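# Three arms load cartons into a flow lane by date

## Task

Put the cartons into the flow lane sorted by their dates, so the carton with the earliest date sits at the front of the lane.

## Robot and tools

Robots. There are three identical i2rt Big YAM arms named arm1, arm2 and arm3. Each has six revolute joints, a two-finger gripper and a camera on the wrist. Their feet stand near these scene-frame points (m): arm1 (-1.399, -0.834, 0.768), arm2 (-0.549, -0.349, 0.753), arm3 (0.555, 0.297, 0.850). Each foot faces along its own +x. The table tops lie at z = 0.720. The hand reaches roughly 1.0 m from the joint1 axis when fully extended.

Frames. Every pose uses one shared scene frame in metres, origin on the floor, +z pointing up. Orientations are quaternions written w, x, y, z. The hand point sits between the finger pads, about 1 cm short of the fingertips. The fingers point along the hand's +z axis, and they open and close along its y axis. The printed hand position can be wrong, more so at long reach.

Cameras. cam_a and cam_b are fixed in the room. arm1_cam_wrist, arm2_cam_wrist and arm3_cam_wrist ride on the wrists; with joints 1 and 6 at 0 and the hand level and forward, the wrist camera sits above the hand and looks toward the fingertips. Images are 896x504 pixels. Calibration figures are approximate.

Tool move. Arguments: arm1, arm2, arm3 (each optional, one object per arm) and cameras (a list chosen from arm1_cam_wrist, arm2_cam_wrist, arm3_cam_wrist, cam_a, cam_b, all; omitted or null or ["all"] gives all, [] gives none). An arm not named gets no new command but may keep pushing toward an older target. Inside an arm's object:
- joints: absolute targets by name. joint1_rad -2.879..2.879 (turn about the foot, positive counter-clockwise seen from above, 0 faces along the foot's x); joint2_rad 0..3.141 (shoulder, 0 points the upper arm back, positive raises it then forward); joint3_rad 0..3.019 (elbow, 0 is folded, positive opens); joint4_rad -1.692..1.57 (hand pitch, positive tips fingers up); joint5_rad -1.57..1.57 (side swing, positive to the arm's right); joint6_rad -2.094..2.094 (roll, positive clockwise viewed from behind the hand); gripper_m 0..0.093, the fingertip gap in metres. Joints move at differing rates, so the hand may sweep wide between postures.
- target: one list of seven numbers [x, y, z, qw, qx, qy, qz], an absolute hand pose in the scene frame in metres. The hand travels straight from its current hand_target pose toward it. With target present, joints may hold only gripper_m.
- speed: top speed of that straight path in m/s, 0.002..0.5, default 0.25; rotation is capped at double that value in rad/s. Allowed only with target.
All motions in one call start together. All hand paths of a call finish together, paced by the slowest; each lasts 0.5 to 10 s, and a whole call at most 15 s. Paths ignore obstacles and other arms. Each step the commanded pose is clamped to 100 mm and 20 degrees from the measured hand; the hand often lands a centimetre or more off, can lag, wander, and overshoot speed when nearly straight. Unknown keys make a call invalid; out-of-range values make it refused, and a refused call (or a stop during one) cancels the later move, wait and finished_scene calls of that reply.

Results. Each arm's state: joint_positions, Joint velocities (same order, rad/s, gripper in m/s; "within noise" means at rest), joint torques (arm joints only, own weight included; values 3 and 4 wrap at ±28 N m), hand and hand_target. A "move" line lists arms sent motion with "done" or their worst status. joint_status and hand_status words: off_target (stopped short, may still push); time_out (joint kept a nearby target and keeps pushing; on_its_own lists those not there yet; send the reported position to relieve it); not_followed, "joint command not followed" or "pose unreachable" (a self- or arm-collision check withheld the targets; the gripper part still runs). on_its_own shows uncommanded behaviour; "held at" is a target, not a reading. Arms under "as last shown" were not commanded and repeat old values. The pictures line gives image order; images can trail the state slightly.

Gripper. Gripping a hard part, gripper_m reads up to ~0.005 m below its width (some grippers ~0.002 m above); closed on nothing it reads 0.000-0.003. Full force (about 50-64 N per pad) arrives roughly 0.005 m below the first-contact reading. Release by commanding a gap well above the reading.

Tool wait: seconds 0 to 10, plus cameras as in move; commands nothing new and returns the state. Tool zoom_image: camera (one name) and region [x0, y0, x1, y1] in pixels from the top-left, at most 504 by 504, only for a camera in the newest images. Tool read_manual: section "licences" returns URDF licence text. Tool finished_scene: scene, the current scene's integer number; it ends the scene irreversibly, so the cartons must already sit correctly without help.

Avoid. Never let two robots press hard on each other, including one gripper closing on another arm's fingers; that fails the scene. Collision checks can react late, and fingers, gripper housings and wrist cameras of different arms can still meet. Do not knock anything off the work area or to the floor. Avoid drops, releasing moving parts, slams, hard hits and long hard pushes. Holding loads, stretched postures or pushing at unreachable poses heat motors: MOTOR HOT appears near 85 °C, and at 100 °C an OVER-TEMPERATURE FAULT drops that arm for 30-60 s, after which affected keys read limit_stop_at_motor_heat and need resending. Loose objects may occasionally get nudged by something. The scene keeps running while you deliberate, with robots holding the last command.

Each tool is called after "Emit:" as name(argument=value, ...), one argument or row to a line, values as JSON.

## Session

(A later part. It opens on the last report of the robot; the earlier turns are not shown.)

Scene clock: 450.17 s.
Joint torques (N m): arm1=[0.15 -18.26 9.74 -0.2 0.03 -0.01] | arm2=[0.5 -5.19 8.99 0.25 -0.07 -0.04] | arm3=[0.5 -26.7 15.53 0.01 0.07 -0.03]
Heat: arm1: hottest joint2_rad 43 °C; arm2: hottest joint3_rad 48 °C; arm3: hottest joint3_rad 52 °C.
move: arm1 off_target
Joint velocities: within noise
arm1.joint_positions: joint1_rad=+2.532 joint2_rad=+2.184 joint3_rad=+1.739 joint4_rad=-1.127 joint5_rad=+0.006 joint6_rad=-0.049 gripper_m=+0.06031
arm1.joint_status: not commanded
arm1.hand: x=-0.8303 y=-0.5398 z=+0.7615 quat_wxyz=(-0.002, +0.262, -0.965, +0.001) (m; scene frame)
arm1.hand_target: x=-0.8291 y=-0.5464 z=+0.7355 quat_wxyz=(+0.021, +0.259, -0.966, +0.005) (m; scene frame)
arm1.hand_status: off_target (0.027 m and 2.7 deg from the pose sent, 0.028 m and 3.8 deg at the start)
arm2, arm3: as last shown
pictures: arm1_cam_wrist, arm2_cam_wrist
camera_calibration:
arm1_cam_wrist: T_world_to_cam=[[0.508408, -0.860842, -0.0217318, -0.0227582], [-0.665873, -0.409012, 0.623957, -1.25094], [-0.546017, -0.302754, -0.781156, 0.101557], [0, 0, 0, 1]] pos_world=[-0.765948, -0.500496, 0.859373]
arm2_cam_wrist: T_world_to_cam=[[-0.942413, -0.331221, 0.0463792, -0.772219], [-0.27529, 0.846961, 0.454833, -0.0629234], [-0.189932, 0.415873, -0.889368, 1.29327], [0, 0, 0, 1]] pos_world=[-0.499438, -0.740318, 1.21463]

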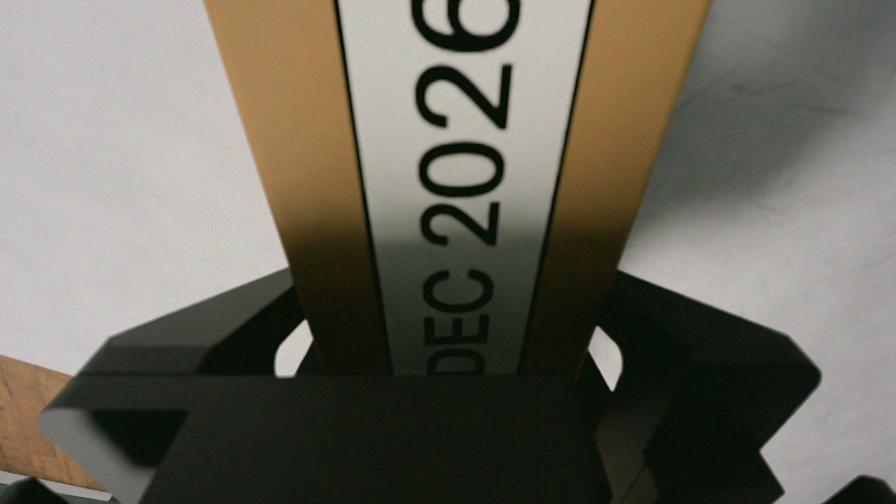

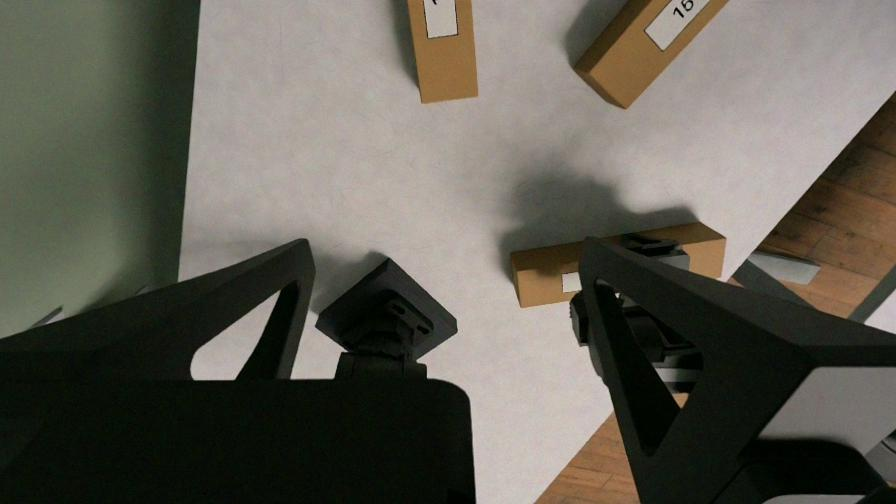

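Emit:
move(
  arm1={"joints": {"gripper_m": 0.092}},
  cameras=["arm1_cam_wrist"],
)

Emit:
move(
  arm1={"target": [-0.828, -0.546, 0.93, 0.0, -0.2588, 0.9659, 0.0], "speed": 0.25},
  cameras=["arm1_cam_wrist", "arm2_cam_wrist"],
)

Scene clock: 453.50 s.
Joint torques (N m): arm1=[0.32 -20.25 9.35 -0.14 -0.02 -0.01] | arm2=[0.56 -5.25 8.99 0.27 -0.07 -0.04] | arm3=[0.5 -26.52 15.5 0.01 0.08 -0.03]
Heat: arm1: hottest joint3_rad 43 °C; arm2: hottest joint3_rad 48 °C; arm3: hottest joint3_rad 52 °C.
move: arm1 done
Joint velocities: within noise
arm1.joint_positions: joint1_rad=+2.532 joint2_rad=+2.199 joint3_rad=+1.743 joint4_rad=-1.135 joint5_rad=+0.008 joint6_rad=-0.049 gripper_m=+0.09189
arm1.joint_status: all done
arm1.hand: x=-0.8324 y=-0.5411 z=+0.7537 quat_wxyz=(+0.007, +0.262, -0.965, +0.004) (m; scene frame)
arm1.hand_target: x=-0.8291 y=-0.5464 z=+0.7357 quat_wxyz=(+0.021, +0.259, -0.966, +0.005) (m; scene frame)
arm1.hand_status: not commanded
arm2: as last shown
arm3.joint_positions: joint1_rad=+1.332 joint2_rad=+2.234 joint3_rad=+2.270 joint4_rad=-1.611 joint5_rad=-0.001 joint6_rad=-0.961 gripper_m=+0.09405
arm3.joint_status: not commanded
arm3.hand: x=+0.9415 y=-0.2727 z=+1.0054 quat_wxyz=(+0.000, -0.006, -1.000, -0.002) (m; scene frame)
arm3.hand_target: x=+0.9498 y=-0.2794 z=+0.9997 quat_wxyz=(+0.000, +0.000, -1.000, +0.001) (m; scene frame)
arm3.hand_status: not commanded
pictures: arm1_cam_wrist
camera_calibration:
arm1_cam_wrist: T_world_to_cam=[[0.508088, -0.861032, -0.0217115, -0.0233193], [-0.655478, -0.402899, 0.638765, -1.24723], [-0.558744, -0.310317, -0.769096, 0.0702234], [0, 0, 0, 1]] pos_world=[-0.766445, -0.500794, 0.850187]

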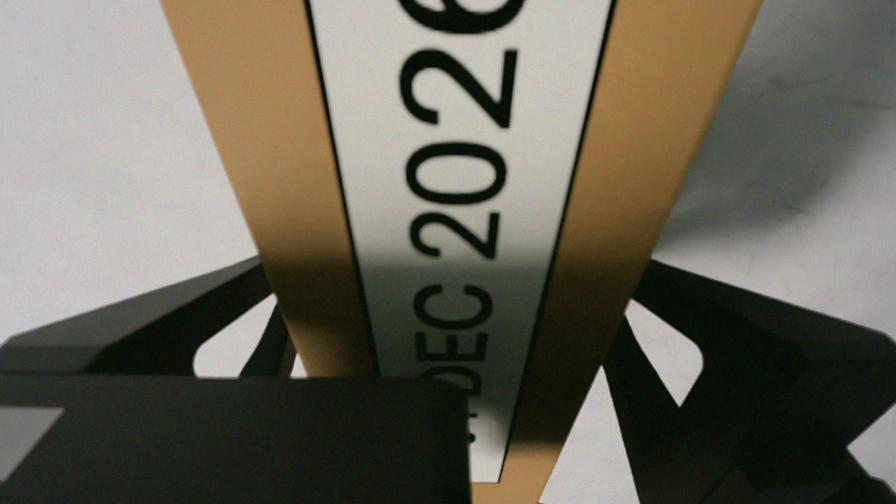

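Scene clock: 455.20 s.
Joint torques (N m): arm1=[0.21 -21.89 12.48 -0.25 -0.02 -0.01] | arm2=[0.56 -5.19 8.99 0.25 -0.08 -0.04] | arm3=[0.56 -26.64 15.58 0.01 0.06 -0.04]
Heat: arm1: hottest joint3_rad 43 °C; arm2: hottest joint3_rad 48 °C; arm3: hottest joint3_rad 52 °C.
move: arm1 off_target
Joint velocities: within noise
arm1.joint_positions: joint1_rad=+2.532 joint2_rad=+2.045 joint3_rad=+1.937 joint4_rad=-1.492 joint5_rad=+0.006 joint6_rad=-0.049 gripper_m=+0.09194
arm1.joint_status: not commanded
arm1.hand: x=-0.8413 y=-0.5464 z=+0.9196 quat_wxyz=(+0.012, +0.261, -0.965, +0.004) (m; scene frame)
arm1.hand_target: x=-0.8285 y=-0.5463 z=+0.9300 quat_wxyz=(+0.000, +0.259, -0.966, +0.000) (m; scene frame)
arm1.hand_status: off_target (0.017 m and 1.5 deg from the pose sent, 0.177 m and 1.0 deg at the start; pose on its path clipped on 2 of 51 steps)
arm2.joint_positions: joint1_rad=+2.201 joint2_rad=+1.172 joint3_rad=+1.409 joint4_rad=-1.688 joint5_rad=+0.009 joint6_rad=-0.247 gripper_m=+0.09195
arm2.joint_status: not commanded
arm2.hand: x=-0.5232 y=-0.6818 z=+1.1088 quat_wxyz=(+0.043, +0.577, +0.814, -0.051) (m; scene frame)
arm2.hand_target: x=-0.5201 y=-0.6801 z=+1.0994 quat_wxyz=(+0.032, +0.573, +0.818, -0.038) (m; scene frame)
arm2.hand_status: not commanded
arm3: as last shown
pictures: arm1_cam_wrist, arm2_cam_wrist
camera_calibration:
arm1_cam_wrist: T_world_to_cam=[[0.507533, -0.861296, -0.0240849, -0.0181618], [-0.649622, -0.400864, 0.645987, -1.36189], [-0.566041, -0.312213, -0.762969, 0.178346], [0, 0, 0, 1]] pos_world=[-0.774543, -0.505893, 1.0154]
arm2_cam_wrist: T_world_to_cam=[[-0.942413, -0.331221, 0.0463792, -0.772219], [-0.27529, 0.846961, 0.454833, -0.0629234], [-0.189932, 0.415873, -0.889368, 1.29327], [0, 0, 0, 1]] pos_world=[-0.499438, -0.740318, 1.21463]

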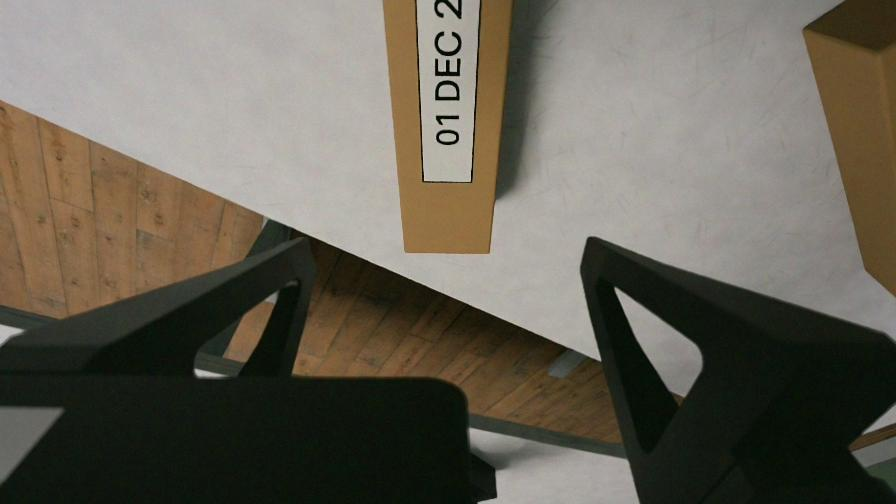

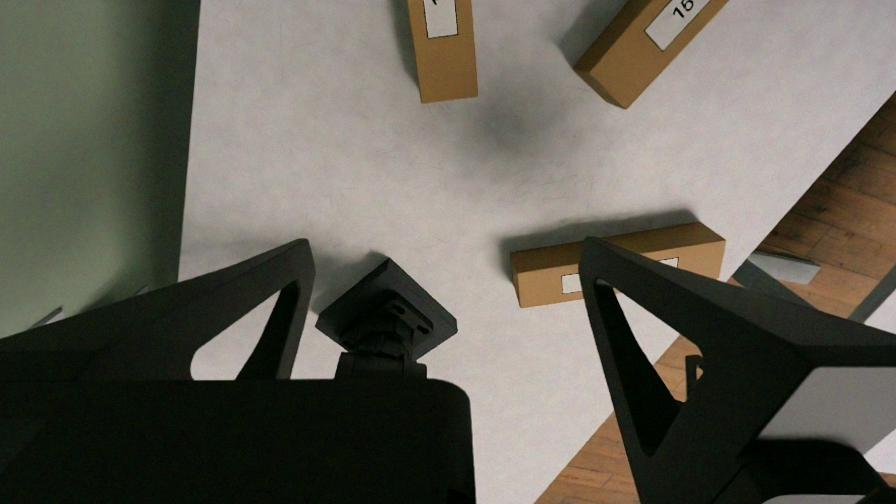

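Emit:
move(
  arm1={"joints": {"joint1_rad": 0.8}},
  cameras=["arm2_cam_wrist", "cam_a"],
)

Scene clock: 484.20 s.
Joint torques (N m): arm1=[0.38 -23.65 11.52 -0.24 0.03 0] | arm2=[0.56 -5.19 8.99 0.27 -0.07 -0.04] | arm3=[0.56 -26.58 15.51 -0.03 0.09 -0.03]
Heat: arm1: hottest joint3_rad 44 °C; arm2: hottest joint3_rad 48 °C; arm3: hottest joint3_rad 52 °C.
move: arm1 done
Joint velocities: within noise
arm1.joint_positions: joint1_rad=+0.802 joint2_rad=+2.067 joint3_rad=+1.948 joint4_rad=-1.493 joint5_rad=+0.005 joint6_rad=-0.049 gripper_m=+0.09196
arm1.joint_status: all done
arm1.hand: x=-1.2009 y=-1.4339 z=+0.9050 quat_wxyz=(+0.018, -0.565, -0.825, -0.013) (m; scene frame)
arm1.hand_target: x=-1.1997 y=-1.4421 z=+0.9244 quat_wxyz=(+0.003, -0.564, -0.826, -0.002) (m; scene frame)
arm1.hand_status: not commanded
arm2, arm3: as last shown
pictures: arm2_cam_wrist, cam_a
camera_calibration:
arm2_cam_wrist: T_world_to_cam=[[-0.942413, -0.331221, 0.0463792, -0.772219], [-0.27529, 0.846961, 0.454833, -0.0629234], [-0.189932, 0.415873, -0.889368, 1.29327], [0, 0, 0, 1]] pos_world=[-0.499438, -0.740318, 1.21463]

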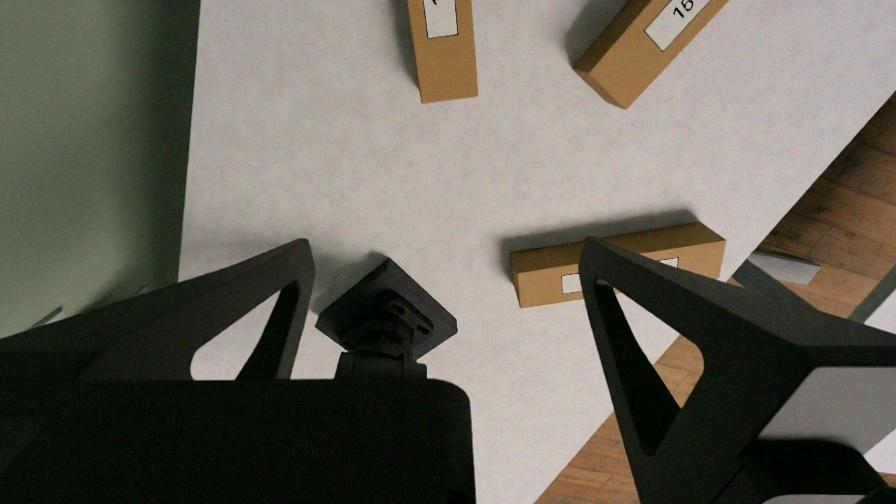

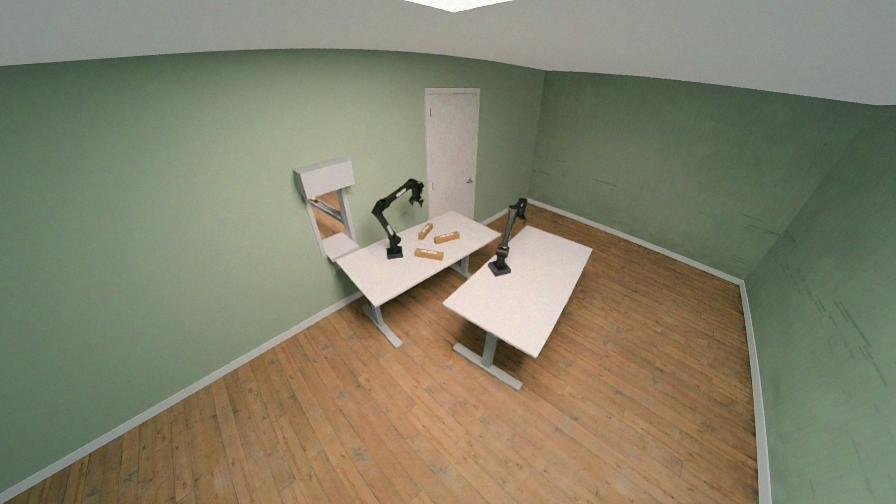

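Emit:
move(
  arm2={"target": [-0.82, -0.57, 0.86, 0, 0.9659, 0.2588, 0], "speed": 0.3},
  arm3={"joints": {"joint1_rad": 0.6, "joint2_rad": 1.3, "joint3_rad": 1.42, "joint4_rad": -1.69, "joint6_rad": 0.0}},
  cameras=["arm2_cam_wrist", "arm3_cam_wrist"],
)

Scene clock: 500.97 s.
Joint torques (N m): arm1=[0.5 -23.71 11.54 -0.25 0.04 -0.01] | arm2=[-0.56 -6.95 8.64 0.75 0.03 0.1] | arm3=[-0.03 -11.75 10.88 0.31 -0.03 0.15]
Heat: arm1: hottest joint3_rad 44 °C; arm2: hottest joint3_rad 47 °C; arm3: hottest joint3_rad 52 °C.
move: arm2 done; arm3 done
Joint velocities: within noise
arm1: as last shown
arm2.joint_positions: joint1_rad=+1.244 joint2_rad=+1.334 joint3_rad=+0.917 joint4_rad=-1.143 joint5_rad=+0.014 joint6_rad=+0.162 gripper_m=+0.09196
arm2.joint_status: not commanded
arm2.hand: x=-0.8190 y=-0.5729 z=+0.8673 quat_wxyz=(+0.003, +0.963, +0.268, -0.005) (m; scene frame)
arm2.hand_target: x=-0.8198 y=-0.5699 z=+0.8601 quat_wxyz=(+0.000, +0.966, +0.259, +0.000) (m; scene frame)
arm2.hand_status: done (0.008 m and 1.3 deg from the pose sent, 0.403 m and 79.6 deg at the start)
arm3.joint_positions: joint1_rad=+0.601 joint2_rad=+1.289 joint3_rad=+1.422 joint4_rad=-1.688 joint5_rad=+0.004 joint6_rad=-0.008 gripper_m=+0.09405
arm3.joint_status: all done
arm3.hand: x=+0.5042 y=-0.0635 z=+1.1678 quat_wxyz=(-0.004, -0.750, -0.661, +0.006) (m; scene frame)
arm3.hand_target: x=+0.5041 y=-0.0645 z=+1.1635 quat_wxyz=(+0.000, -0.753, -0.658, +0.000) (m; scene frame)
arm3.hand_status: not commanded
pictures: arm2_cam_wrist, arm3_cam_wrist
camera_calibration:
arm2_cam_wrist: T_world_to_cam=[[-0.520428, 0.853844, 0.0102523, 0.0520773], [0.712532, 0.427618, 0.556274, 0.354098], [0.470587, 0.296806, -0.830936, 1.39899], [0, 0, 0, 1]] pos_world=[-0.88355, -0.611112, 0.964959]
arm3_cam_wrist: T_world_to_cam=[[-0.989943, 0.141465, -0.000892621, 0.510091], [0.114398, 0.804218, 0.583221, -0.685874], [0.0832231, 0.577254, -0.812313, 1.06638], [0, 0, 0, 1]] pos_world=[0.494676, -0.13614, 1.26671]

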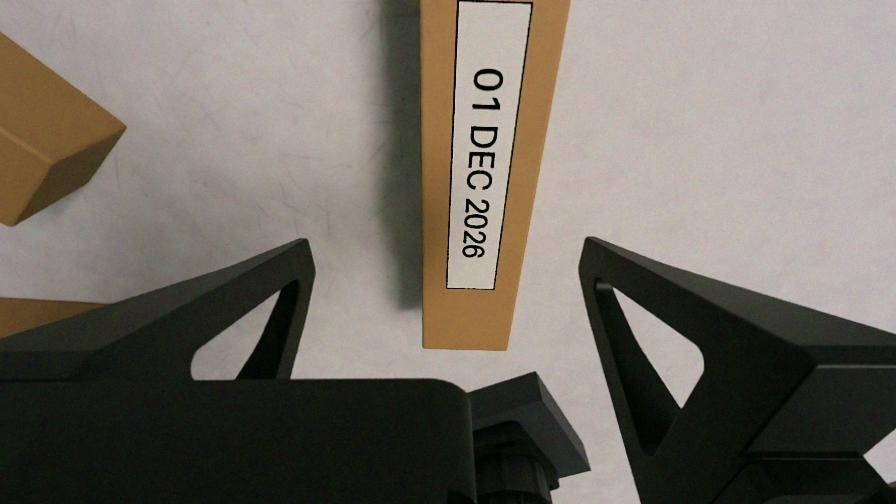

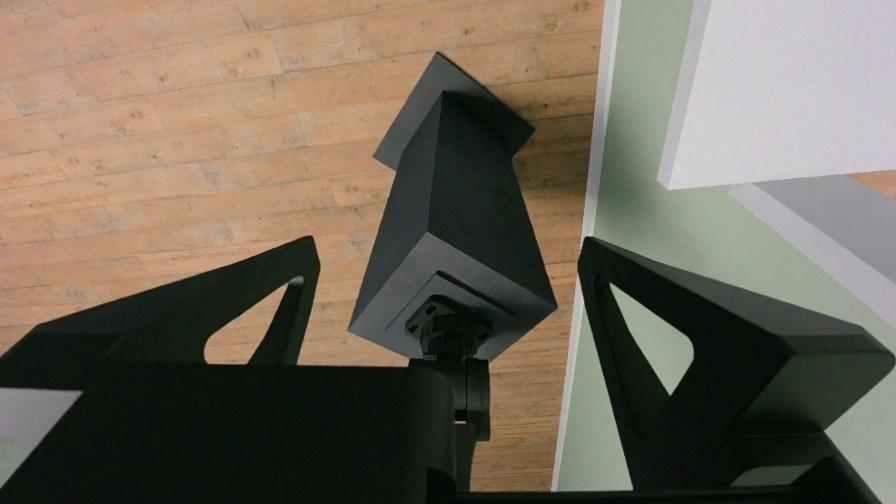

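Emit:
move(
  arm2={"target": [-0.828, -0.549, 0.83, 0, 0.9673, 0.2538, 0], "speed": 0.25},
  cameras=[],
)

Emit:
move(
  arm2={"target": [-0.828, -0.551, 0.75, 0, 0.9673, 0.2538, 0], "speed": 0.2},
  arm3={"joints": {"joint1_rad": -0.26, "joint6_rad": 0.57}},
  cameras=["arm2_cam_wrist", "arm3_cam_wrist"],
)

Scene clock: 513.90 s.
Joint torques (N m): arm1=[0.44 -23.71 11.54 -0.24 0.03 -0.01] | arm2=[-0.67 -6.83 8.01 0.81 0.01 -0.1] | arm3=[0.15 -11.69 10.92 0.29 -0.03 0.13]
Heat: arm1: hottest joint3_rad 44 °C; arm2: hottest joint3_rad 47 °C; arm3: hottest joint3_rad 50 °C.
move: arm2 done
Joint velocities: within noise
arm1, arm3: as last shown
arm2.joint_positions: joint1_rad=+1.183 joint2_rad=+1.357 joint3_rad=+0.856 joint4_rad=-1.054 joint5_rad=+0.014 joint6_rad=+0.132 gripper_m=+0.09196
arm2.joint_status: not commanded
arm2.hand: x=-0.8287 y=-0.5537 z=+0.8386 quat_wxyz=(+0.003, +0.968, +0.253, -0.007) (m; scene frame)
arm2.hand_target: x=-0.8278 y=-0.5490 z=+0.8303 quat_wxyz=(+0.000, +0.967, +0.254, +0.000) (m; scene frame)
arm2.hand_status: done (0.010 m and 0.9 deg from the pose sent, 0.045 m and 1.8 deg at the start)
pictures: none
No camera images: "cameras" was empty.

Scene clock: 515.43 s.
Joint torques (N m): arm1=[0.5 -23.71 11.54 -0.25 0.03 -0.01] | arm2=[-0.56 -7.71 6.94 0.76 0 -0.11] | arm3=[-0.5 -11.63 10.97 0.34 0.05 0.15]
Heat: arm1: hottest joint3_rad 44 °C; arm2: hottest joint3_rad 47 °C; arm3: hottest joint3_rad 50 °C.
move: arm2 done; arm3 done
Joint velocities: within noise
arm1: as last shown
arm2.joint_positions: joint1_rad=+1.183 joint2_rad=+1.512 joint3_rad=+0.753 joint4_rad=-0.800 joint5_rad=+0.014 joint6_rad=+0.131 gripper_m=+0.09196
arm2.joint_status: not commanded
arm2.hand: x=-0.8284 y=-0.5550 z=+0.7566 quat_wxyz=(+0.002, +0.967, +0.253, -0.005) (m; scene frame)
arm2.hand_target: x=-0.8279 y=-0.5510 z=+0.7501 quat_wxyz=(+0.000, +0.967, +0.254, +0.000) (m; scene frame)
arm2.hand_status: done (0.008 m and 0.6 deg from the pose sent, 0.089 m and 0.9 deg at the start)
arm3.joint_positions: joint1_rad=-0.252 joint2_rad=+1.289 joint3_rad=+1.422 joint4_rad=-1.688 joint5_rad=+0.003 joint6_rad=+0.562 gripper_m=+0.09405
arm3.joint_status: all done
arm3.hand: x=+0.2496 y=+0.0971 z=+1.1673 quat_wxyz=(-0.003, -1.000, -0.011, +0.006) (m; scene frame)
arm3.hand_target: x=+0.2472 y=+0.0989 z=+1.1630 quat_wxyz=(+0.001, -1.000, -0.003, +0.000) (m; scene frame)
arm3.hand_status: not commanded
pictures: arm2_cam_wrist, arm3_cam_wrist
camera_calibration:
arm2_cam_wrist: T_world_to_cam=[[-0.493462, 0.869698, 0.0109983, 0.0636532], [0.725746, 0.404749, 0.5563, 0.413021], [0.479362, 0.282495, -0.830909, 1.30547], [0, 0, 0, 1]] pos_world=[-0.894129, -0.591317, 0.85426]
arm3_cam_wrist: T_world_to_cam=[[-0.00680288, 0.999941, -0.00847004, -0.0846254], [0.81079, 0.0104734, 0.585244, -0.884696], [0.585298, -0.00288608, -0.810813, 0.923712], [0, 0, 0, 1]] pos_world=[0.17608, 0.0965521, 1.266]

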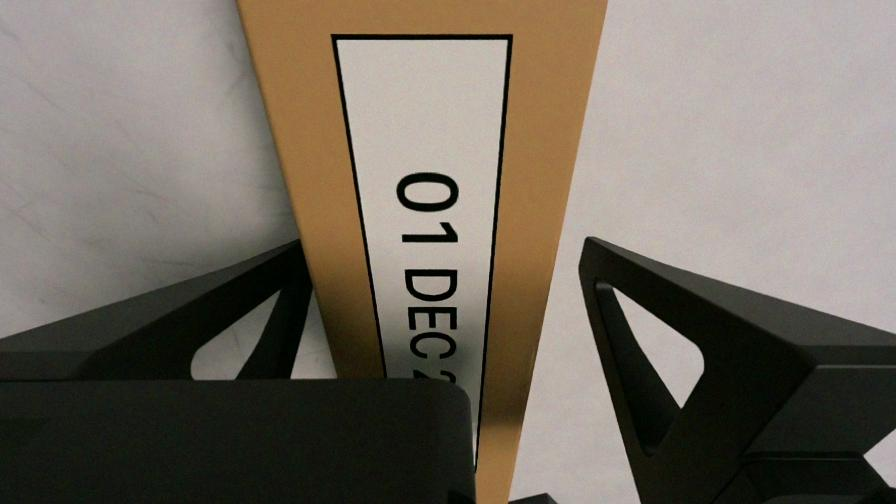

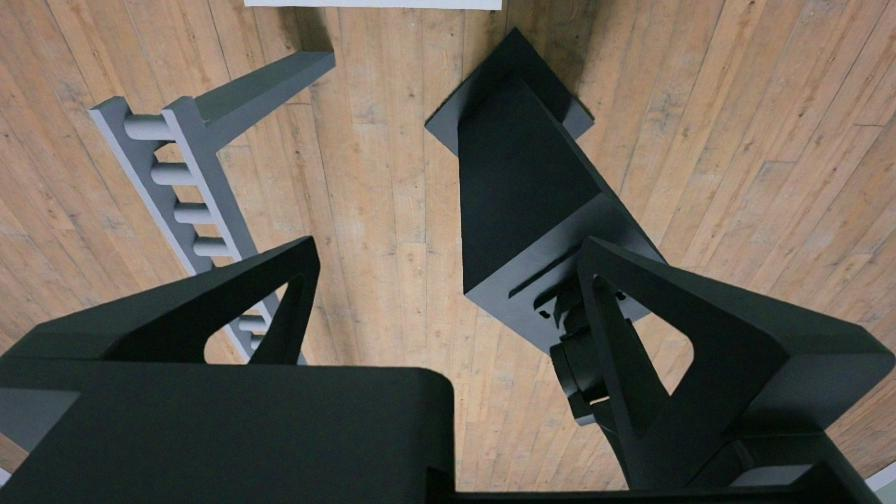

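Emit:
move(
  arm2={"joints": {"gripper_m": 0.048}},
  cameras=[],
)

Emit:
move(
  arm2={"target": [-0.82, -0.55, 0.98, 0, 0.9673, 0.2538, 0], "speed": 0.25},
  cameras=["arm2_cam_wrist"],
)

Scene clock: 534.93 s.
Joint torques (N m): arm1=[0.5 -23.65 11.54 -0.23 0.03 -0.01] | arm2=[-0.56 -7.71 6.94 0.75 0.06 -0.11] | arm3=[-0.5 -11.46 10.91 0.31 0.03 0.15]
Heat: arm1: hottest joint3_rad 45 °C; arm2: hottest joint3_rad 45 °C; arm3: hottest joint3_rad 48 °C.
move: arm2 off_target
Joint velocities: within noise
arm1, arm3: as last shown
arm2.joint_positions: joint1_rad=+1.183 joint2_rad=+1.512 joint3_rad=+0.753 joint4_rad=-0.799 joint5_rad=+0.013 joint6_rad=+0.131 gripper_m=+0.06083
arm2.joint_status: gripper_m off_target (ended at +0.06086, target +0.04800)
arm2.hand: x=-0.8284 y=-0.5553 z=+0.7566 quat_wxyz=(+0.003, +0.967, +0.253, -0.005) (m; scene frame)
arm2.hand_target: x=-0.8279 y=-0.5509 z=+0.7501 quat_wxyz=(+0.000, +0.967, +0.254, +0.000) (m; scene frame)
arm2.hand_status: not commanded
pictures: none
No camera images: "cameras" was empty.

Scene clock: 536.70 s.
Joint torques (N m): arm1=[0.5 -23.71 11.52 -0.23 0.03 -0.01] | arm2=[0.73 -6.24 15.47 -0.1 0.03 0.09] | arm3=[-0.62 -11.63 10.95 0.32 0.05 0.15]
Heat: arm1: hottest joint3_rad 45 °C; arm2: hottest joint3_rad 46 °C; arm3: hottest joint3_rad 48 °C.
move: arm2 off_target
Joint velocities: within noise
arm1, arm3: as last shown
arm2.joint_positions: joint1_rad=+1.184 joint2_rad=+1.219 joint3_rad=+1.053 joint4_rad=-1.463 joint5_rad=+0.013 joint6_rad=+0.132 gripper_m=+0.06083
arm2.joint_status: not commanded
arm2.hand: x=-0.8058 y=-0.5354 z=+0.9539 quat_wxyz=(-0.010, +0.967, +0.254, +0.027) (m; scene frame)
arm2.hand_target: x=-0.8188 y=-0.5490 z=+0.9798 quat_wxyz=(+0.001, +0.967, +0.254, +0.000) (m; scene frame)
arm2.hand_status: off_target (0.033 m and 3.4 deg from the pose sent, 0.224 m and 0.7 deg at the start)
pictures: arm2_cam_wrist
camera_calibration:
arm2_cam_wrist: T_world_to_cam=[[-0.496474, 0.86785, 0.0186914, 0.0447504], [0.691738, 0.382533, 0.612509, 0.185916], [0.524416, 0.317024, -0.790243, 1.46906], [0, 0, 0, 1]] pos_world=[-0.876785, -0.575683, 1.0462]

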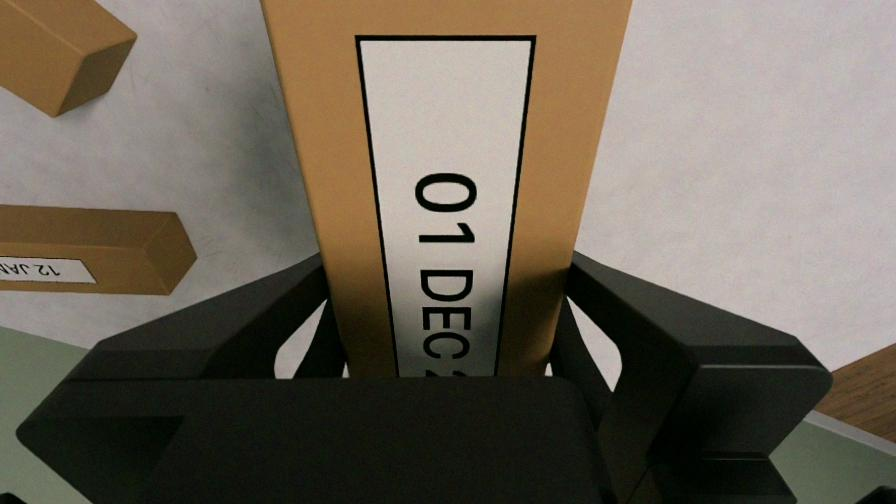

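Emit:
move(
  arm2={"joints": {"joint1_rad": -1.5, "joint6_rad": 1.1}},
  cameras=[],
)

Emit:
move(
  arm2={"target": [0.0, 0.0, 0.88, 0, 0, 1, 0], "speed": 0.25},
  cameras=["arm2_cam_wrist", "arm3_cam_wrist"],
)

Scene clock: 542.40 s.
Joint torques (N m): arm1=[0.5 -23.65 11.54 -0.24 0.03 -0.01] | arm2=[-0.67 -7.88 14.2 -0.28 0.02 0.09] | arm3=[-0.5 -11.46 10.95 0.31 0.04 0.14]
Heat: arm1: hottest joint3_rad 45 °C; arm2: hottest joint3_rad 47 °C; arm3: hottest joint3_rad 47 °C.
move: arm2 done
Joint velocities: within noise
arm1, arm3: as last shown
arm2.joint_positions: joint1_rad=-1.492 joint2_rad=+1.230 joint3_rad=+1.068 joint4_rad=-1.465 joint5_rad=+0.016 joint6_rad=+1.091 gripper_m=+0.06086
arm2.joint_status: all done
arm2.hand: x=-0.4045 y=-0.0594 z=+0.9542 quat_wxyz=(+0.001, +0.010, -0.999, +0.034) (m; scene frame)
arm2.hand_target: x=-0.3965 y=-0.0480 z=+0.9780 quat_wxyz=(-0.011, +0.001, -1.000, +0.008) (m; scene frame)
arm2.hand_status: not commanded
pictures: none
No camera images: "cameras" was empty.

Scene clock: 545.13 s.
Joint torques (N m): arm1=[0.5 -23.65 11.54 -0.24 0.03 -0.01] | arm2=[-0.38 -19.72 15.47 -0.38 -0.07 -0.12] | arm3=[-0.56 -11.58 10.92 0.29 0.04 0.15]
Heat: arm1: hottest joint3_rad 45 °C; arm2: hottest joint3_rad 48 °C; arm3: hottest joint3_rad 47 °C.
move: arm2 off_target
Joint velocities: within noise
arm1, arm3: as last shown
arm2.joint_positions: joint1_rad=-2.039 joint2_rad=+2.088 joint3_rad=+1.886 joint4_rad=-1.424 joint5_rad=-0.012 joint6_rad=+0.572 gripper_m=+0.06087
arm2.joint_status: not commanded
arm2.hand: x=-0.0187 y=-0.0110 z=+0.8582 quat_wxyz=(+0.022, -0.005, -1.000, +0.015) (m; scene frame)
arm2.hand_target: x=-0.0015 y=-0.0009 z=+0.8803 quat_wxyz=(-0.001, +0.000, -1.000, +0.000) (m; scene frame)
arm2.hand_status: off_target (0.031 m and 3.1 deg from the pose sent, 0.416 m and 4.1 deg at the start)
pictures: arm2_cam_wrist, arm3_cam_wrist
camera_calibration:
arm2_cam_wrist: T_world_to_cam=[[-0.00375671, -0.999039, 0.04367, -0.0505546], [-0.799245, 0.0292455, 0.600294, -0.521825], [-0.600994, -0.0326479, -0.798586, 0.796718], [0, 0, 0, 1]] pos_world=[0.0615668, -0.00923385, 0.951705]
arm3_cam_wrist: T_world_to_cam=[[-0.00680288, 0.999941, -0.00847004, -0.0846254], [0.81079, 0.0104734, 0.585244, -0.884696], [0.585298, -0.00288608, -0.810813, 0.923712], [0, 0, 0, 1]] pos_world=[0.17608, 0.0965521, 1.266]

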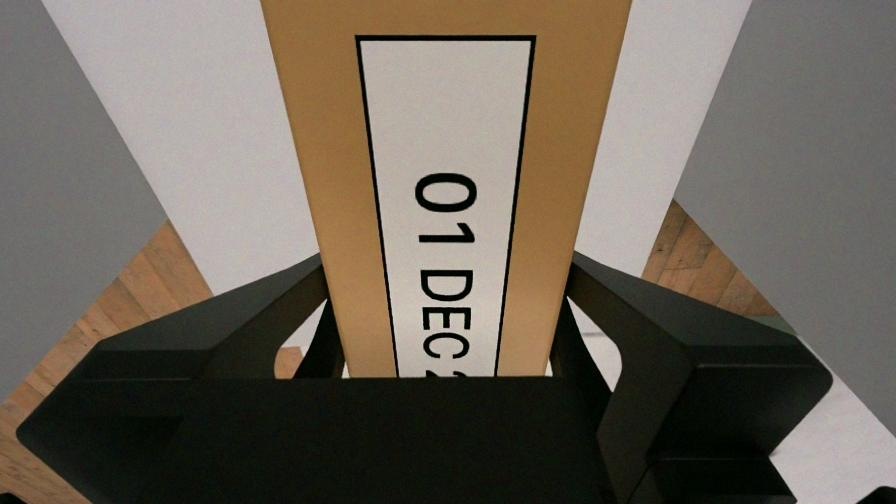

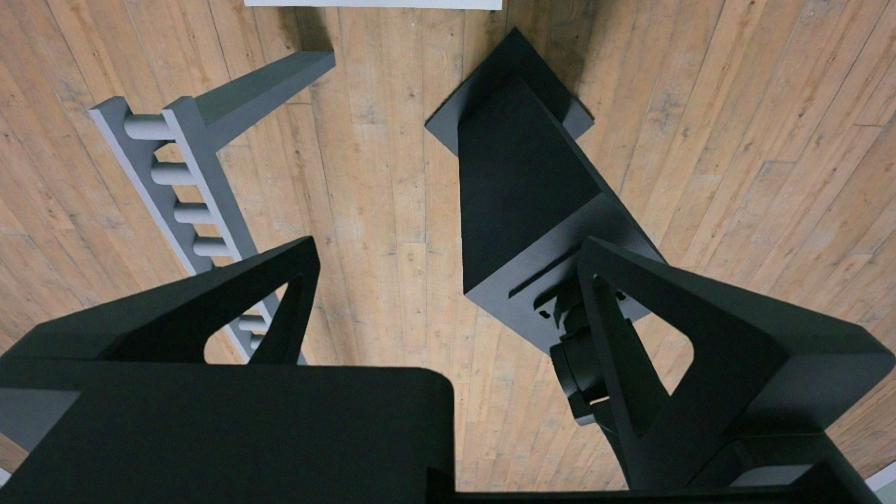

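Emit:
move(
  arm2={"target": [0.035, 0.008, 0.775, 0, 0, 1, 0], "speed": 0.15},
  cameras=["arm2_cam_wrist"],
)

Scene clock: 550.10 s.
Joint torques (N m): arm1=[0.44 -23.65 11.52 -0.25 0.03 -0.01] | arm2=[-1.03 -18.78 13.98 1.07 0.12 -0.05] | arm3=[-0.5 -11.63 10.86 0.34 0.03 0.15]
Heat: arm1: hottest joint3_rad 45 °C; arm2: hottest joint3_rad 50 °C; arm3: hottest joint3_rad 47 °C.
move: arm2 off_target
Joint velocities: within noise
arm1.joint_positions: joint1_rad=+0.802 joint2_rad=+2.067 joint3_rad=+1.948 joint4_rad=-1.493 joint5_rad=+0.005 joint6_rad=-0.049 gripper_m=+0.09196
arm1.joint_status: not commanded
arm1.hand: x=-1.2009 y=-1.4339 z=+0.9050 quat_wxyz=(+0.018, -0.565, -0.825, -0.013) (m; scene frame)
arm1.hand_target: x=-1.1997 y=-1.4421 z=+0.9244 quat_wxyz=(+0.003, -0.564, -0.826, -0.002) (m; scene frame)
arm1.hand_status: not commanded
arm2.joint_positions: joint1_rad=-2.046 joint2_rad=+2.228 joint3_rad=+1.921 joint4_rad=-1.300 joint5_rad=-0.017 joint6_rad=+0.551 gripper_m=+0.06087
arm2.joint_status: not commanded
arm2.hand: x=+0.0120 y=+0.0029 z=+0.7818 quat_wxyz=(+0.015, +0.002, -1.000, +0.008) (m; scene frame)
arm2.hand_target: x=+0.0338 y=+0.0070 z=+0.7755 quat_wxyz=(+0.000, +0.000, -1.000, +0.000) (m; scene frame)
arm2.hand_status: off_target (0.025 m and 2.0 deg from the pose sent, 0.101 m and 3.1 deg at the start)
arm3: as last shown
pictures: arm2_cam_wrist
camera_calibration:
arm2_cam_wrist: T_world_to_cam=[[0.00959942, -0.999541, 0.0287294, -0.0215798], [-0.807106, 0.00921643, 0.590334, -0.443911], [-0.590328, -0.0288545, -0.806647, 0.760697], [0, 0, 0, 1]] pos_world=[0.0909844, 0.00447093, 0.87629]

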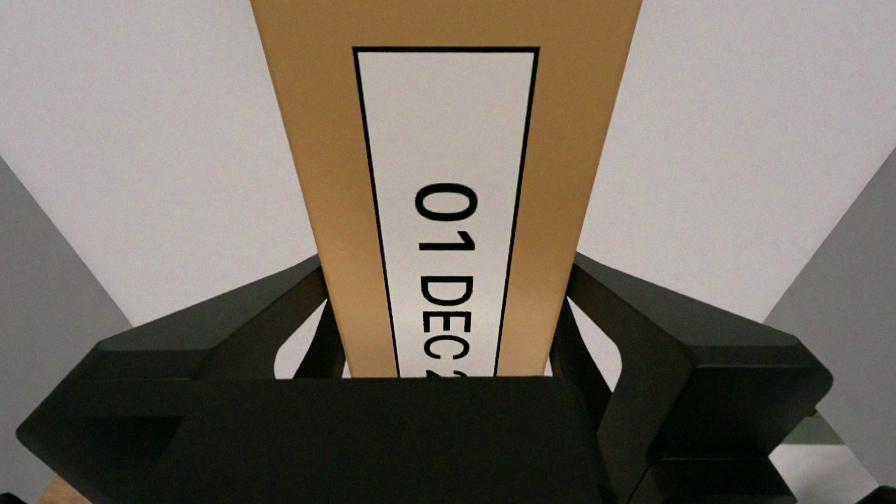

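Emit:
move(
  arm2={"target": [0.035, 0.006, 0.757, 0, 0, 1, 0], "speed": 0.1},
  cameras=["arm2_cam_wrist"],
)

Scene clock: 554.40 s.
Joint torques (N m): arm1=[0.5 -23.71 11.54 -0.25 0.03 -0.01] | arm2=[-1.03 -17.67 11.96 1.76 0.33 -0.03] | arm3=[-0.56 -11.69 10.86 0.31 0.05 0.15]
Heat: arm1: hottest joint3_rad 45 °C; arm2: hottest joint3_rad 51 °C; arm3: hottest joint3_rad 47 °C.
move: arm2 off_target
Joint velocities: within noise
arm1, arm3: as last shown
arm2.joint_positions: joint1_rad=-2.047 joint2_rad=+2.229 joint3_rad=+1.921 joint4_rad=-1.276 joint5_rad=-0.022 joint6_rad=+0.545 gripper_m=+0.06087
arm2.joint_status: not commanded
arm2.hand: x=+0.0169 y=+0.0061 z=+0.7809 quat_wxyz=(+0.007, +0.005, -1.000, +0.000) (m; scene frame)
arm2.hand_target: x=+0.0333 y=+0.0050 z=+0.7575 quat_wxyz=(+0.000, +0.000, -1.000, +0.000) (m; scene frame)
arm2.hand_status: off_target (0.030 m and 1.0 deg from the pose sent, 0.034 m and 2.0 deg at the start)
pictures: arm2_cam_wrist
camera_calibration:
arm2_cam_wrist: T_world_to_cam=[[0.0148195, -0.999812, 0.0125198, -0.00589439], [-0.816906, -0.00488629, 0.57675, -0.428472], [-0.57658, -0.0187746, -0.816825, 0.77064], [0, 0, 0, 1]] pos_world=[0.094401, 0.00648155, 0.876673]

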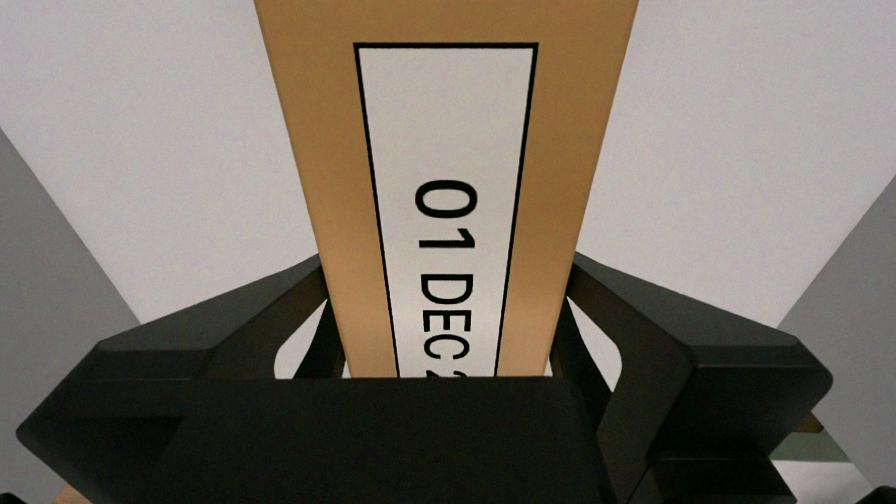

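Emit:
move(
  arm2={"target": [0.03, 0.005, 0.782, 0, 0, 1, 0], "speed": 0.1, "joints": {"gripper_m": 0.092}},
  cameras=["arm2_cam_wrist"],
)

Scene clock: 558.33 s.
Joint torques (N m): arm1=[0.5 -23.65 11.52 -0.25 0.02 -0.01] | arm2=[-0.85 -21.42 12.45 -0.16 0.1 -0.01] | arm3=[-0.44 -11.58 10.91 0.27 0.04 0.14]
Heat: arm1: hottest joint3_rad 45 °C; arm2: hottest joint3_rad 51 °C; arm3: hottest joint3_rad 47 °C.
move: arm2 off_target
Joint velocities: within noise
arm1, arm3: as last shown
arm2.joint_positions: joint1_rad=-2.047 joint2_rad=+2.242 joint3_rad=+1.921 joint4_rad=-1.274 joint5_rad=-0.017 joint6_rad=+0.545 gripper_m=+0.09194
arm2.joint_status: all done
arm2.hand: x=+0.0169 y=+0.0045 z=+0.7725 quat_wxyz=(+0.010, +0.005, -1.000, +0.005) (m; scene frame)
arm2.hand_target: x=+0.0296 y=+0.0046 z=+0.7822 quat_wxyz=(+0.000, +0.000, -1.000, +0.000) (m; scene frame)
arm2.hand_status: off_target (0.016 m and 1.4 deg from the pose sent, 0.013 m and 1.0 deg at the start)
pictures: arm2_cam_wrist
camera_calibration:
arm2_cam_wrist: T_world_to_cam=[[0.0144914, -0.999629, 0.0230822, -0.0155347], [-0.813241, 0.00164772, 0.581924, -0.42782], [-0.581746, -0.0272043, -0.812915, 0.760798], [0, 0, 0, 1]] pos_world=[0.0948956, 0.005873, 0.867782]

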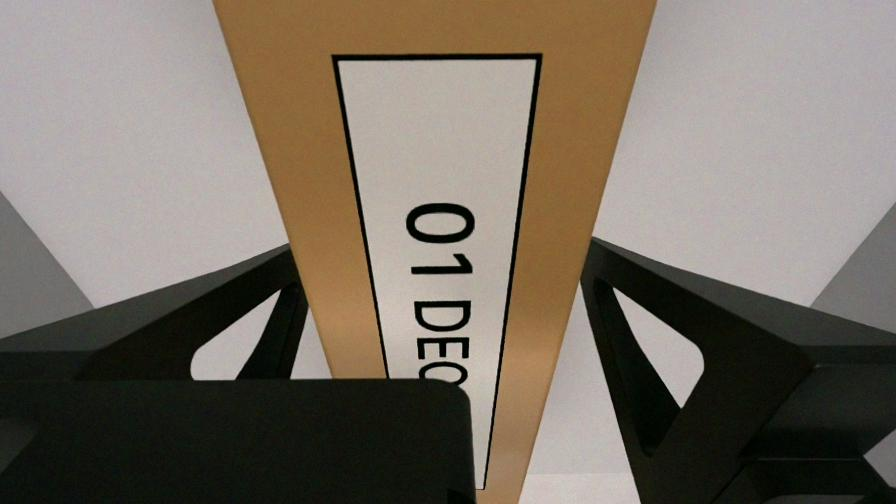

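Emit:
move(
  arm2={"target": [0.03, 0.003, 0.92, 0, 0, 1, 0], "speed": 0.25},
  cameras=[],
)

Emit:
move(
  arm2={"target": [-0.40, -0.06, 1.0, 0, 0, 1, 0], "speed": 0.4},
  cameras=[],
)

Emit:
move(
  arm2={"joints": {"joint1_rad": 1.78, "joint6_rad": 0.0}},
  arm3={"target": [0.09, 0.005, 0.93, 0, -1, 0, 0], "speed": 0.2},
  cameras=["arm2_cam_wrist", "arm3_cam_wrist"],
)

Scene clock: 567.23 s.
Joint torques (N m): arm1=[0.5 -23.65 11.54 -0.25 0.03 -0.01] | arm2=[-1.03 -19.6 14.5 -0.16 0.08 -0.06] | arm3=[-0.44 -11.52 10.93 0.32 0.05 0.13]
Heat: arm1: hottest joint3_rad 45 °C; arm2: hottest joint3_rad 52 °C; arm3: hottest joint3_rad 46 °C.
move: arm2 off_target
Joint velocities: within noise
arm1: as last shown
arm2.joint_positions: joint1_rad=-2.051 joint2_rad=+2.159 joint3_rad=+2.153 joint4_rad=-1.590 joint5_rad=-0.016 joint6_rad=+0.545 gripper_m=+0.09194
arm2.joint_status: not commanded
arm2.hand: x=+0.0147 y=+0.0025 z=+0.9143 quat_wxyz=(+0.010, +0.003, -1.000, +0.005) (m; scene frame)
arm2.hand_target: x=+0.0293 y=+0.0025 z=+0.9200 quat_wxyz=(-0.001, +0.000, -1.000, +0.000) (m; scene frame)
arm2.hand_status: off_target (0.016 m and 1.3 deg from the pose sent, 0.148 m and 1.4 deg at the start)
arm3.joint_positions: joint1_rad=-0.252 joint2_rad=+1.289 joint3_rad=+1.422 joint4_rad=-1.688 joint5_rad=+0.003 joint6_rad=+0.562 gripper_m=+0.09405
arm3.joint_status: not commanded
arm3.hand: x=+0.2496 y=+0.0971 z=+1.1673 quat_wxyz=(-0.003, -1.000, -0.011, +0.006) (m; scene frame)
arm3.hand_target: x=+0.2472 y=+0.0989 z=+1.1630 quat_wxyz=(+0.001, -1.000, -0.003, +0.000) (m; scene frame)
arm3.hand_status: not commanded
pictures: none
No camera images: "cameras" was empty.

Scene clock: 569.53 s.
Joint torques (N m): arm1=[0.44 -23.71 11.52 -0.25 0.03 -0.01] | arm2=[0.56 -5.95 8.96 -0.05 0.12 0.11] | arm3=[-0.56 -11.4 10.93 0.31 0.04 0.14]
Heat: arm1: hottest joint3_rad 45 °C; arm2: hottest joint3_rad 52 °C; arm3: hottest joint3_rad 46 °C.
move: arm2 done
Joint velocities: within noise
arm1, arm3: as last shown
arm2.joint_positions: joint1_rad=-1.532 joint2_rad=+1.174 joint3_rad=+1.165 joint4_rad=-1.526 joint5_rad=-0.015 joint6_rad=+1.068 gripper_m=+0.09194
arm2.joint_status: not commanded
arm2.hand: x=-0.3951 y=-0.0568 z=+1.0079 quat_wxyz=(-0.006, +0.001, -1.000, -0.013) (m; scene frame)
arm2.hand_target: x=-0.4000 y=-0.0601 z=+1.0002 quat_wxyz=(+0.000, +0.000, -1.000, +0.000) (m; scene frame)
arm2.hand_status: done (0.010 m and 1.7 deg from the pose sent, 0.428 m and 1.3 deg at the start)
pictures: none
No camera images: "cameras" was empty.

Scene clock: 572.07 s.
Joint torques (N m): arm1=[0.56 -23.65 11.52 -0.27 0.03 -0.01] | arm2=[0.56 -6.95 9.01 0.01 -0.01 -0.11] | arm3=[-0.79 -20.19 13.97 0.65 0.02 0.06]
Heat: arm1: hottest joint3_rad 45 °C; arm2: hottest joint3_rad 52 °C; arm3: hottest joint3_rad 46 °C.
move: arm2 done; arm3 off_target
Joint velocities: within noise
arm1: as last shown
arm2.joint_positions: joint1_rad=+1.771 joint2_rad=+1.185 joint3_rad=+1.165 joint4_rad=-1.526 joint5_rad=-0.014 joint6_rad=+0.009 gripper_m=+0.09202
arm2.joint_status: all done
arm2.hand: x=-0.6590 y=-0.6581 z=+1.0089 quat_wxyz=(+0.020, +0.819, +0.574, -0.005) (m; scene frame)
arm2.hand_target: x=-0.6542 y=-0.6529 z=+1.0046 quat_wxyz=(+0.015, +0.814, +0.581, +0.002) (m; scene frame)
arm2.hand_status: not commanded
arm3.joint_positions: joint1_rad=-0.262 joint2_rad=+1.841 joint3_rad=+1.421 joint4_rad=-1.182 joint5_rad=+0.003 joint6_rad=+0.562 gripper_m=+0.09405
arm3.joint_status: not commanded
arm3.hand: x=+0.1095 y=+0.0107 z=+0.9250 quat_wxyz=(+0.010, -1.000, -0.006, -0.013) (m; scene frame)
arm3.hand_target: x=+0.0906 y=+0.0055 z=+0.9303 quat_wxyz=(+0.000, -1.000, +0.000, +0.000) (m; scene frame)
arm3.hand_status: off_target (0.021 m and 2.0 deg from the pose sent, 0.300 m and 1.5 deg at the start)
pictures: arm2_cam_wrist, arm3_cam_wrist
camera_calibration:
arm2_cam_wrist: T_world_to_cam=[[-0.941426, 0.336927, -0.0140659, -0.386387], [0.276654, 0.795519, 0.539085, 0.169956], [0.192822, 0.503617, -0.842134, 1.431], [0, 0, 0, 1]] pos_world=[-0.686702, -0.725694, 1.10804]
arm3_cam_wrist: T_world_to_cam=[[0.00327684, 0.999844, 0.0173652, -0.0261573], [0.787002, -0.0132919, 0.616808, -0.654713], [0.616942, 0.0116452, -0.786922, 0.783168], [0, 0, 0, 1]] pos_world=[0.0321768, 0.00833064, 1.02058]

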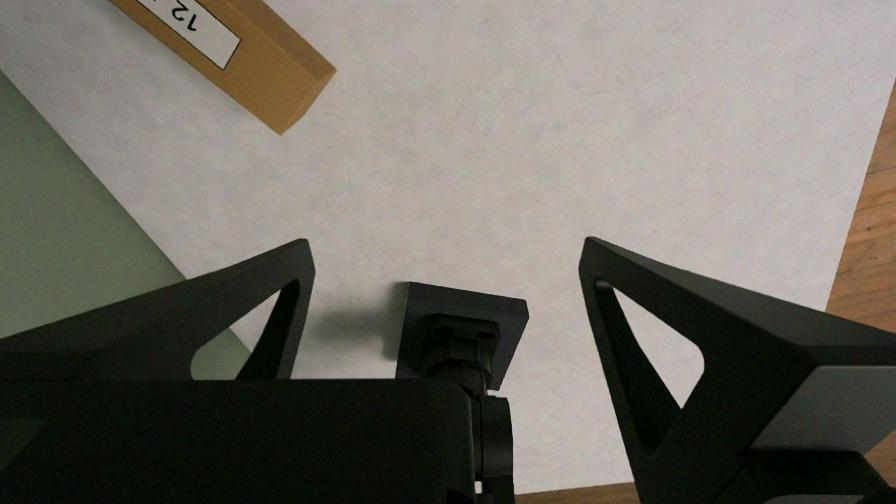

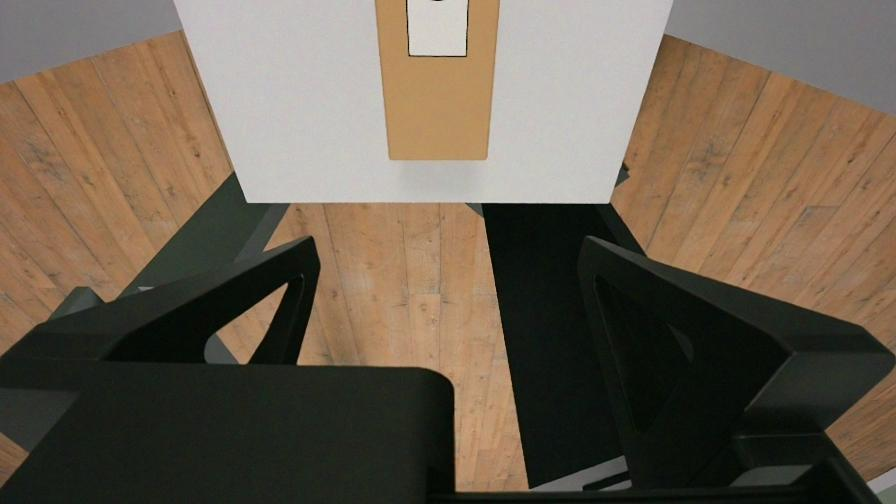

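Emit:
move(
  arm3={"target": [-0.005, 0.003, 0.87, 0, -1, 0, 0], "speed": 0.2},
  arm2={"target": [-0.735, -0.885, 0.87, 0, 0.8131, 0.5821, 0], "speed": 0.25},
  cameras=["arm2_cam_wrist", "arm3_cam_wrist"],
)

Scene clock: 596.33 s.
Joint torques (N m): arm1=[0.44 -23.71 11.52 -0.24 0.03 -0.01] | arm2=[0.56 -15.62 13.76 -0.02 0.06 -0.1] | arm3=[-0.73 -23.88 14.13 0.23 0.01 -0.02]
Heat: arm1: hottest joint3_rad 45 °C; arm2: hottest joint3_rad 50 °C; arm3: hottest joint3_rad 47 °C.
move: arm2 off_target; arm3 off_target
Joint velocities: within noise
arm1: as last shown
arm2.joint_positions: joint1_rad=+1.775 joint2_rad=+1.869 joint3_rad=+1.537 joint4_rad=-1.277 joint5_rad=+0.011 joint6_rad=+0.009 gripper_m=+0.09202
arm2.joint_status: not commanded
arm2.hand: x=-0.7326 y=-0.8661 z=+0.8597 quat_wxyz=(-0.008, +0.818, +0.575, +0.013) (m; scene frame)
arm2.hand_target: x=-0.7346 y=-0.8843 z=+0.8702 quat_wxyz=(+0.000, +0.813, +0.582, +0.000) (m; scene frame)
arm2.hand_status: off_target (0.022 m and 2.0 deg from the pose sent, 0.277 m and 2.7 deg at the start)
arm3.joint_positions: joint1_rad=-0.342 joint2_rad=+2.097 joint3_rad=+1.680 joint4_rad=-1.164 joint5_rad=+0.003 joint6_rad=+0.494 gripper_m=+0.09405
arm3.joint_status: not commanded
arm3.hand: x=+0.0104 y=+0.0056 z=+0.8723 quat_wxyz=(+0.004, -1.000, +0.000, -0.005) (m; scene frame)
arm3.hand_target: x=-0.0044 y=+0.0033 z=+0.8701 quat_wxyz=(+0.000, -1.000, +0.000, +0.000) (m; scene frame)
arm3.hand_status: off_target (0.016 m and 0.7 deg from the pose sent, 0.127 m and 2.0 deg at the start)
pictures: arm2_cam_wrist, arm3_cam_wrist
camera_calibration:
arm2_cam_wrist: T_world_to_cam=[[-0.942982, 0.332662, 0.01096, -0.414033], [0.274564, 0.758837, 0.590576, 0.358637], [0.188146, 0.559912, -0.806908, 1.43938], [0, 0, 0, 1]] pos_world=[-0.759707, -0.940339, 0.954181]
arm3_cam_wrist: T_world_to_cam=[[0.0153515, 0.999868, 0.00523804, -0.0094913], [0.797502, -0.015404, 0.60312, -0.532482], [0.603121, -0.00508145, -0.797633, 0.812461], [0, 0, 0, 1]] pos_world=[-0.0652113, 0.00541616, 0.969246]

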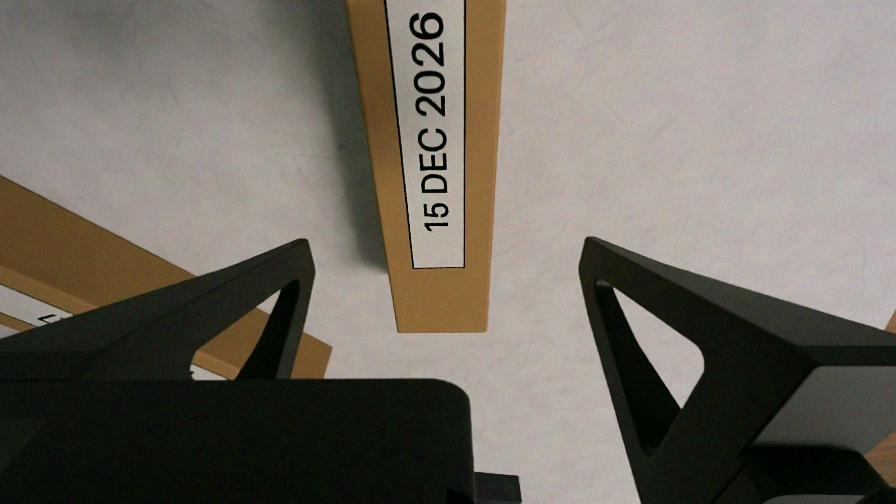

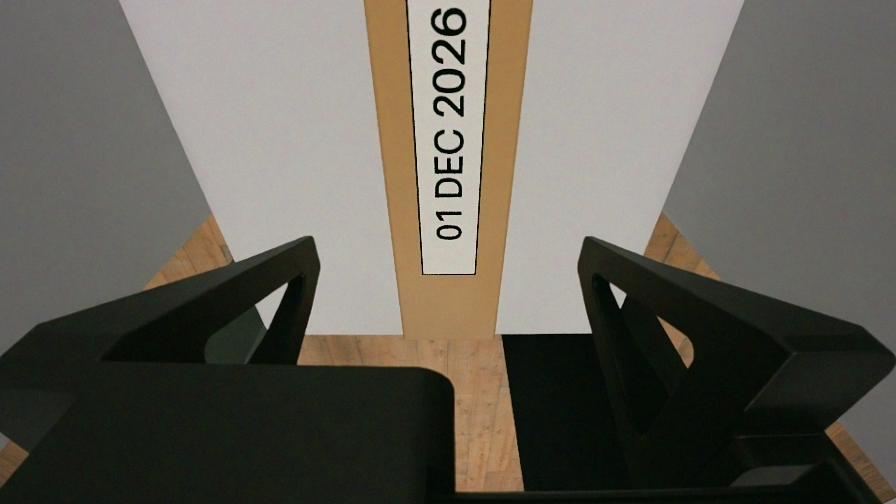

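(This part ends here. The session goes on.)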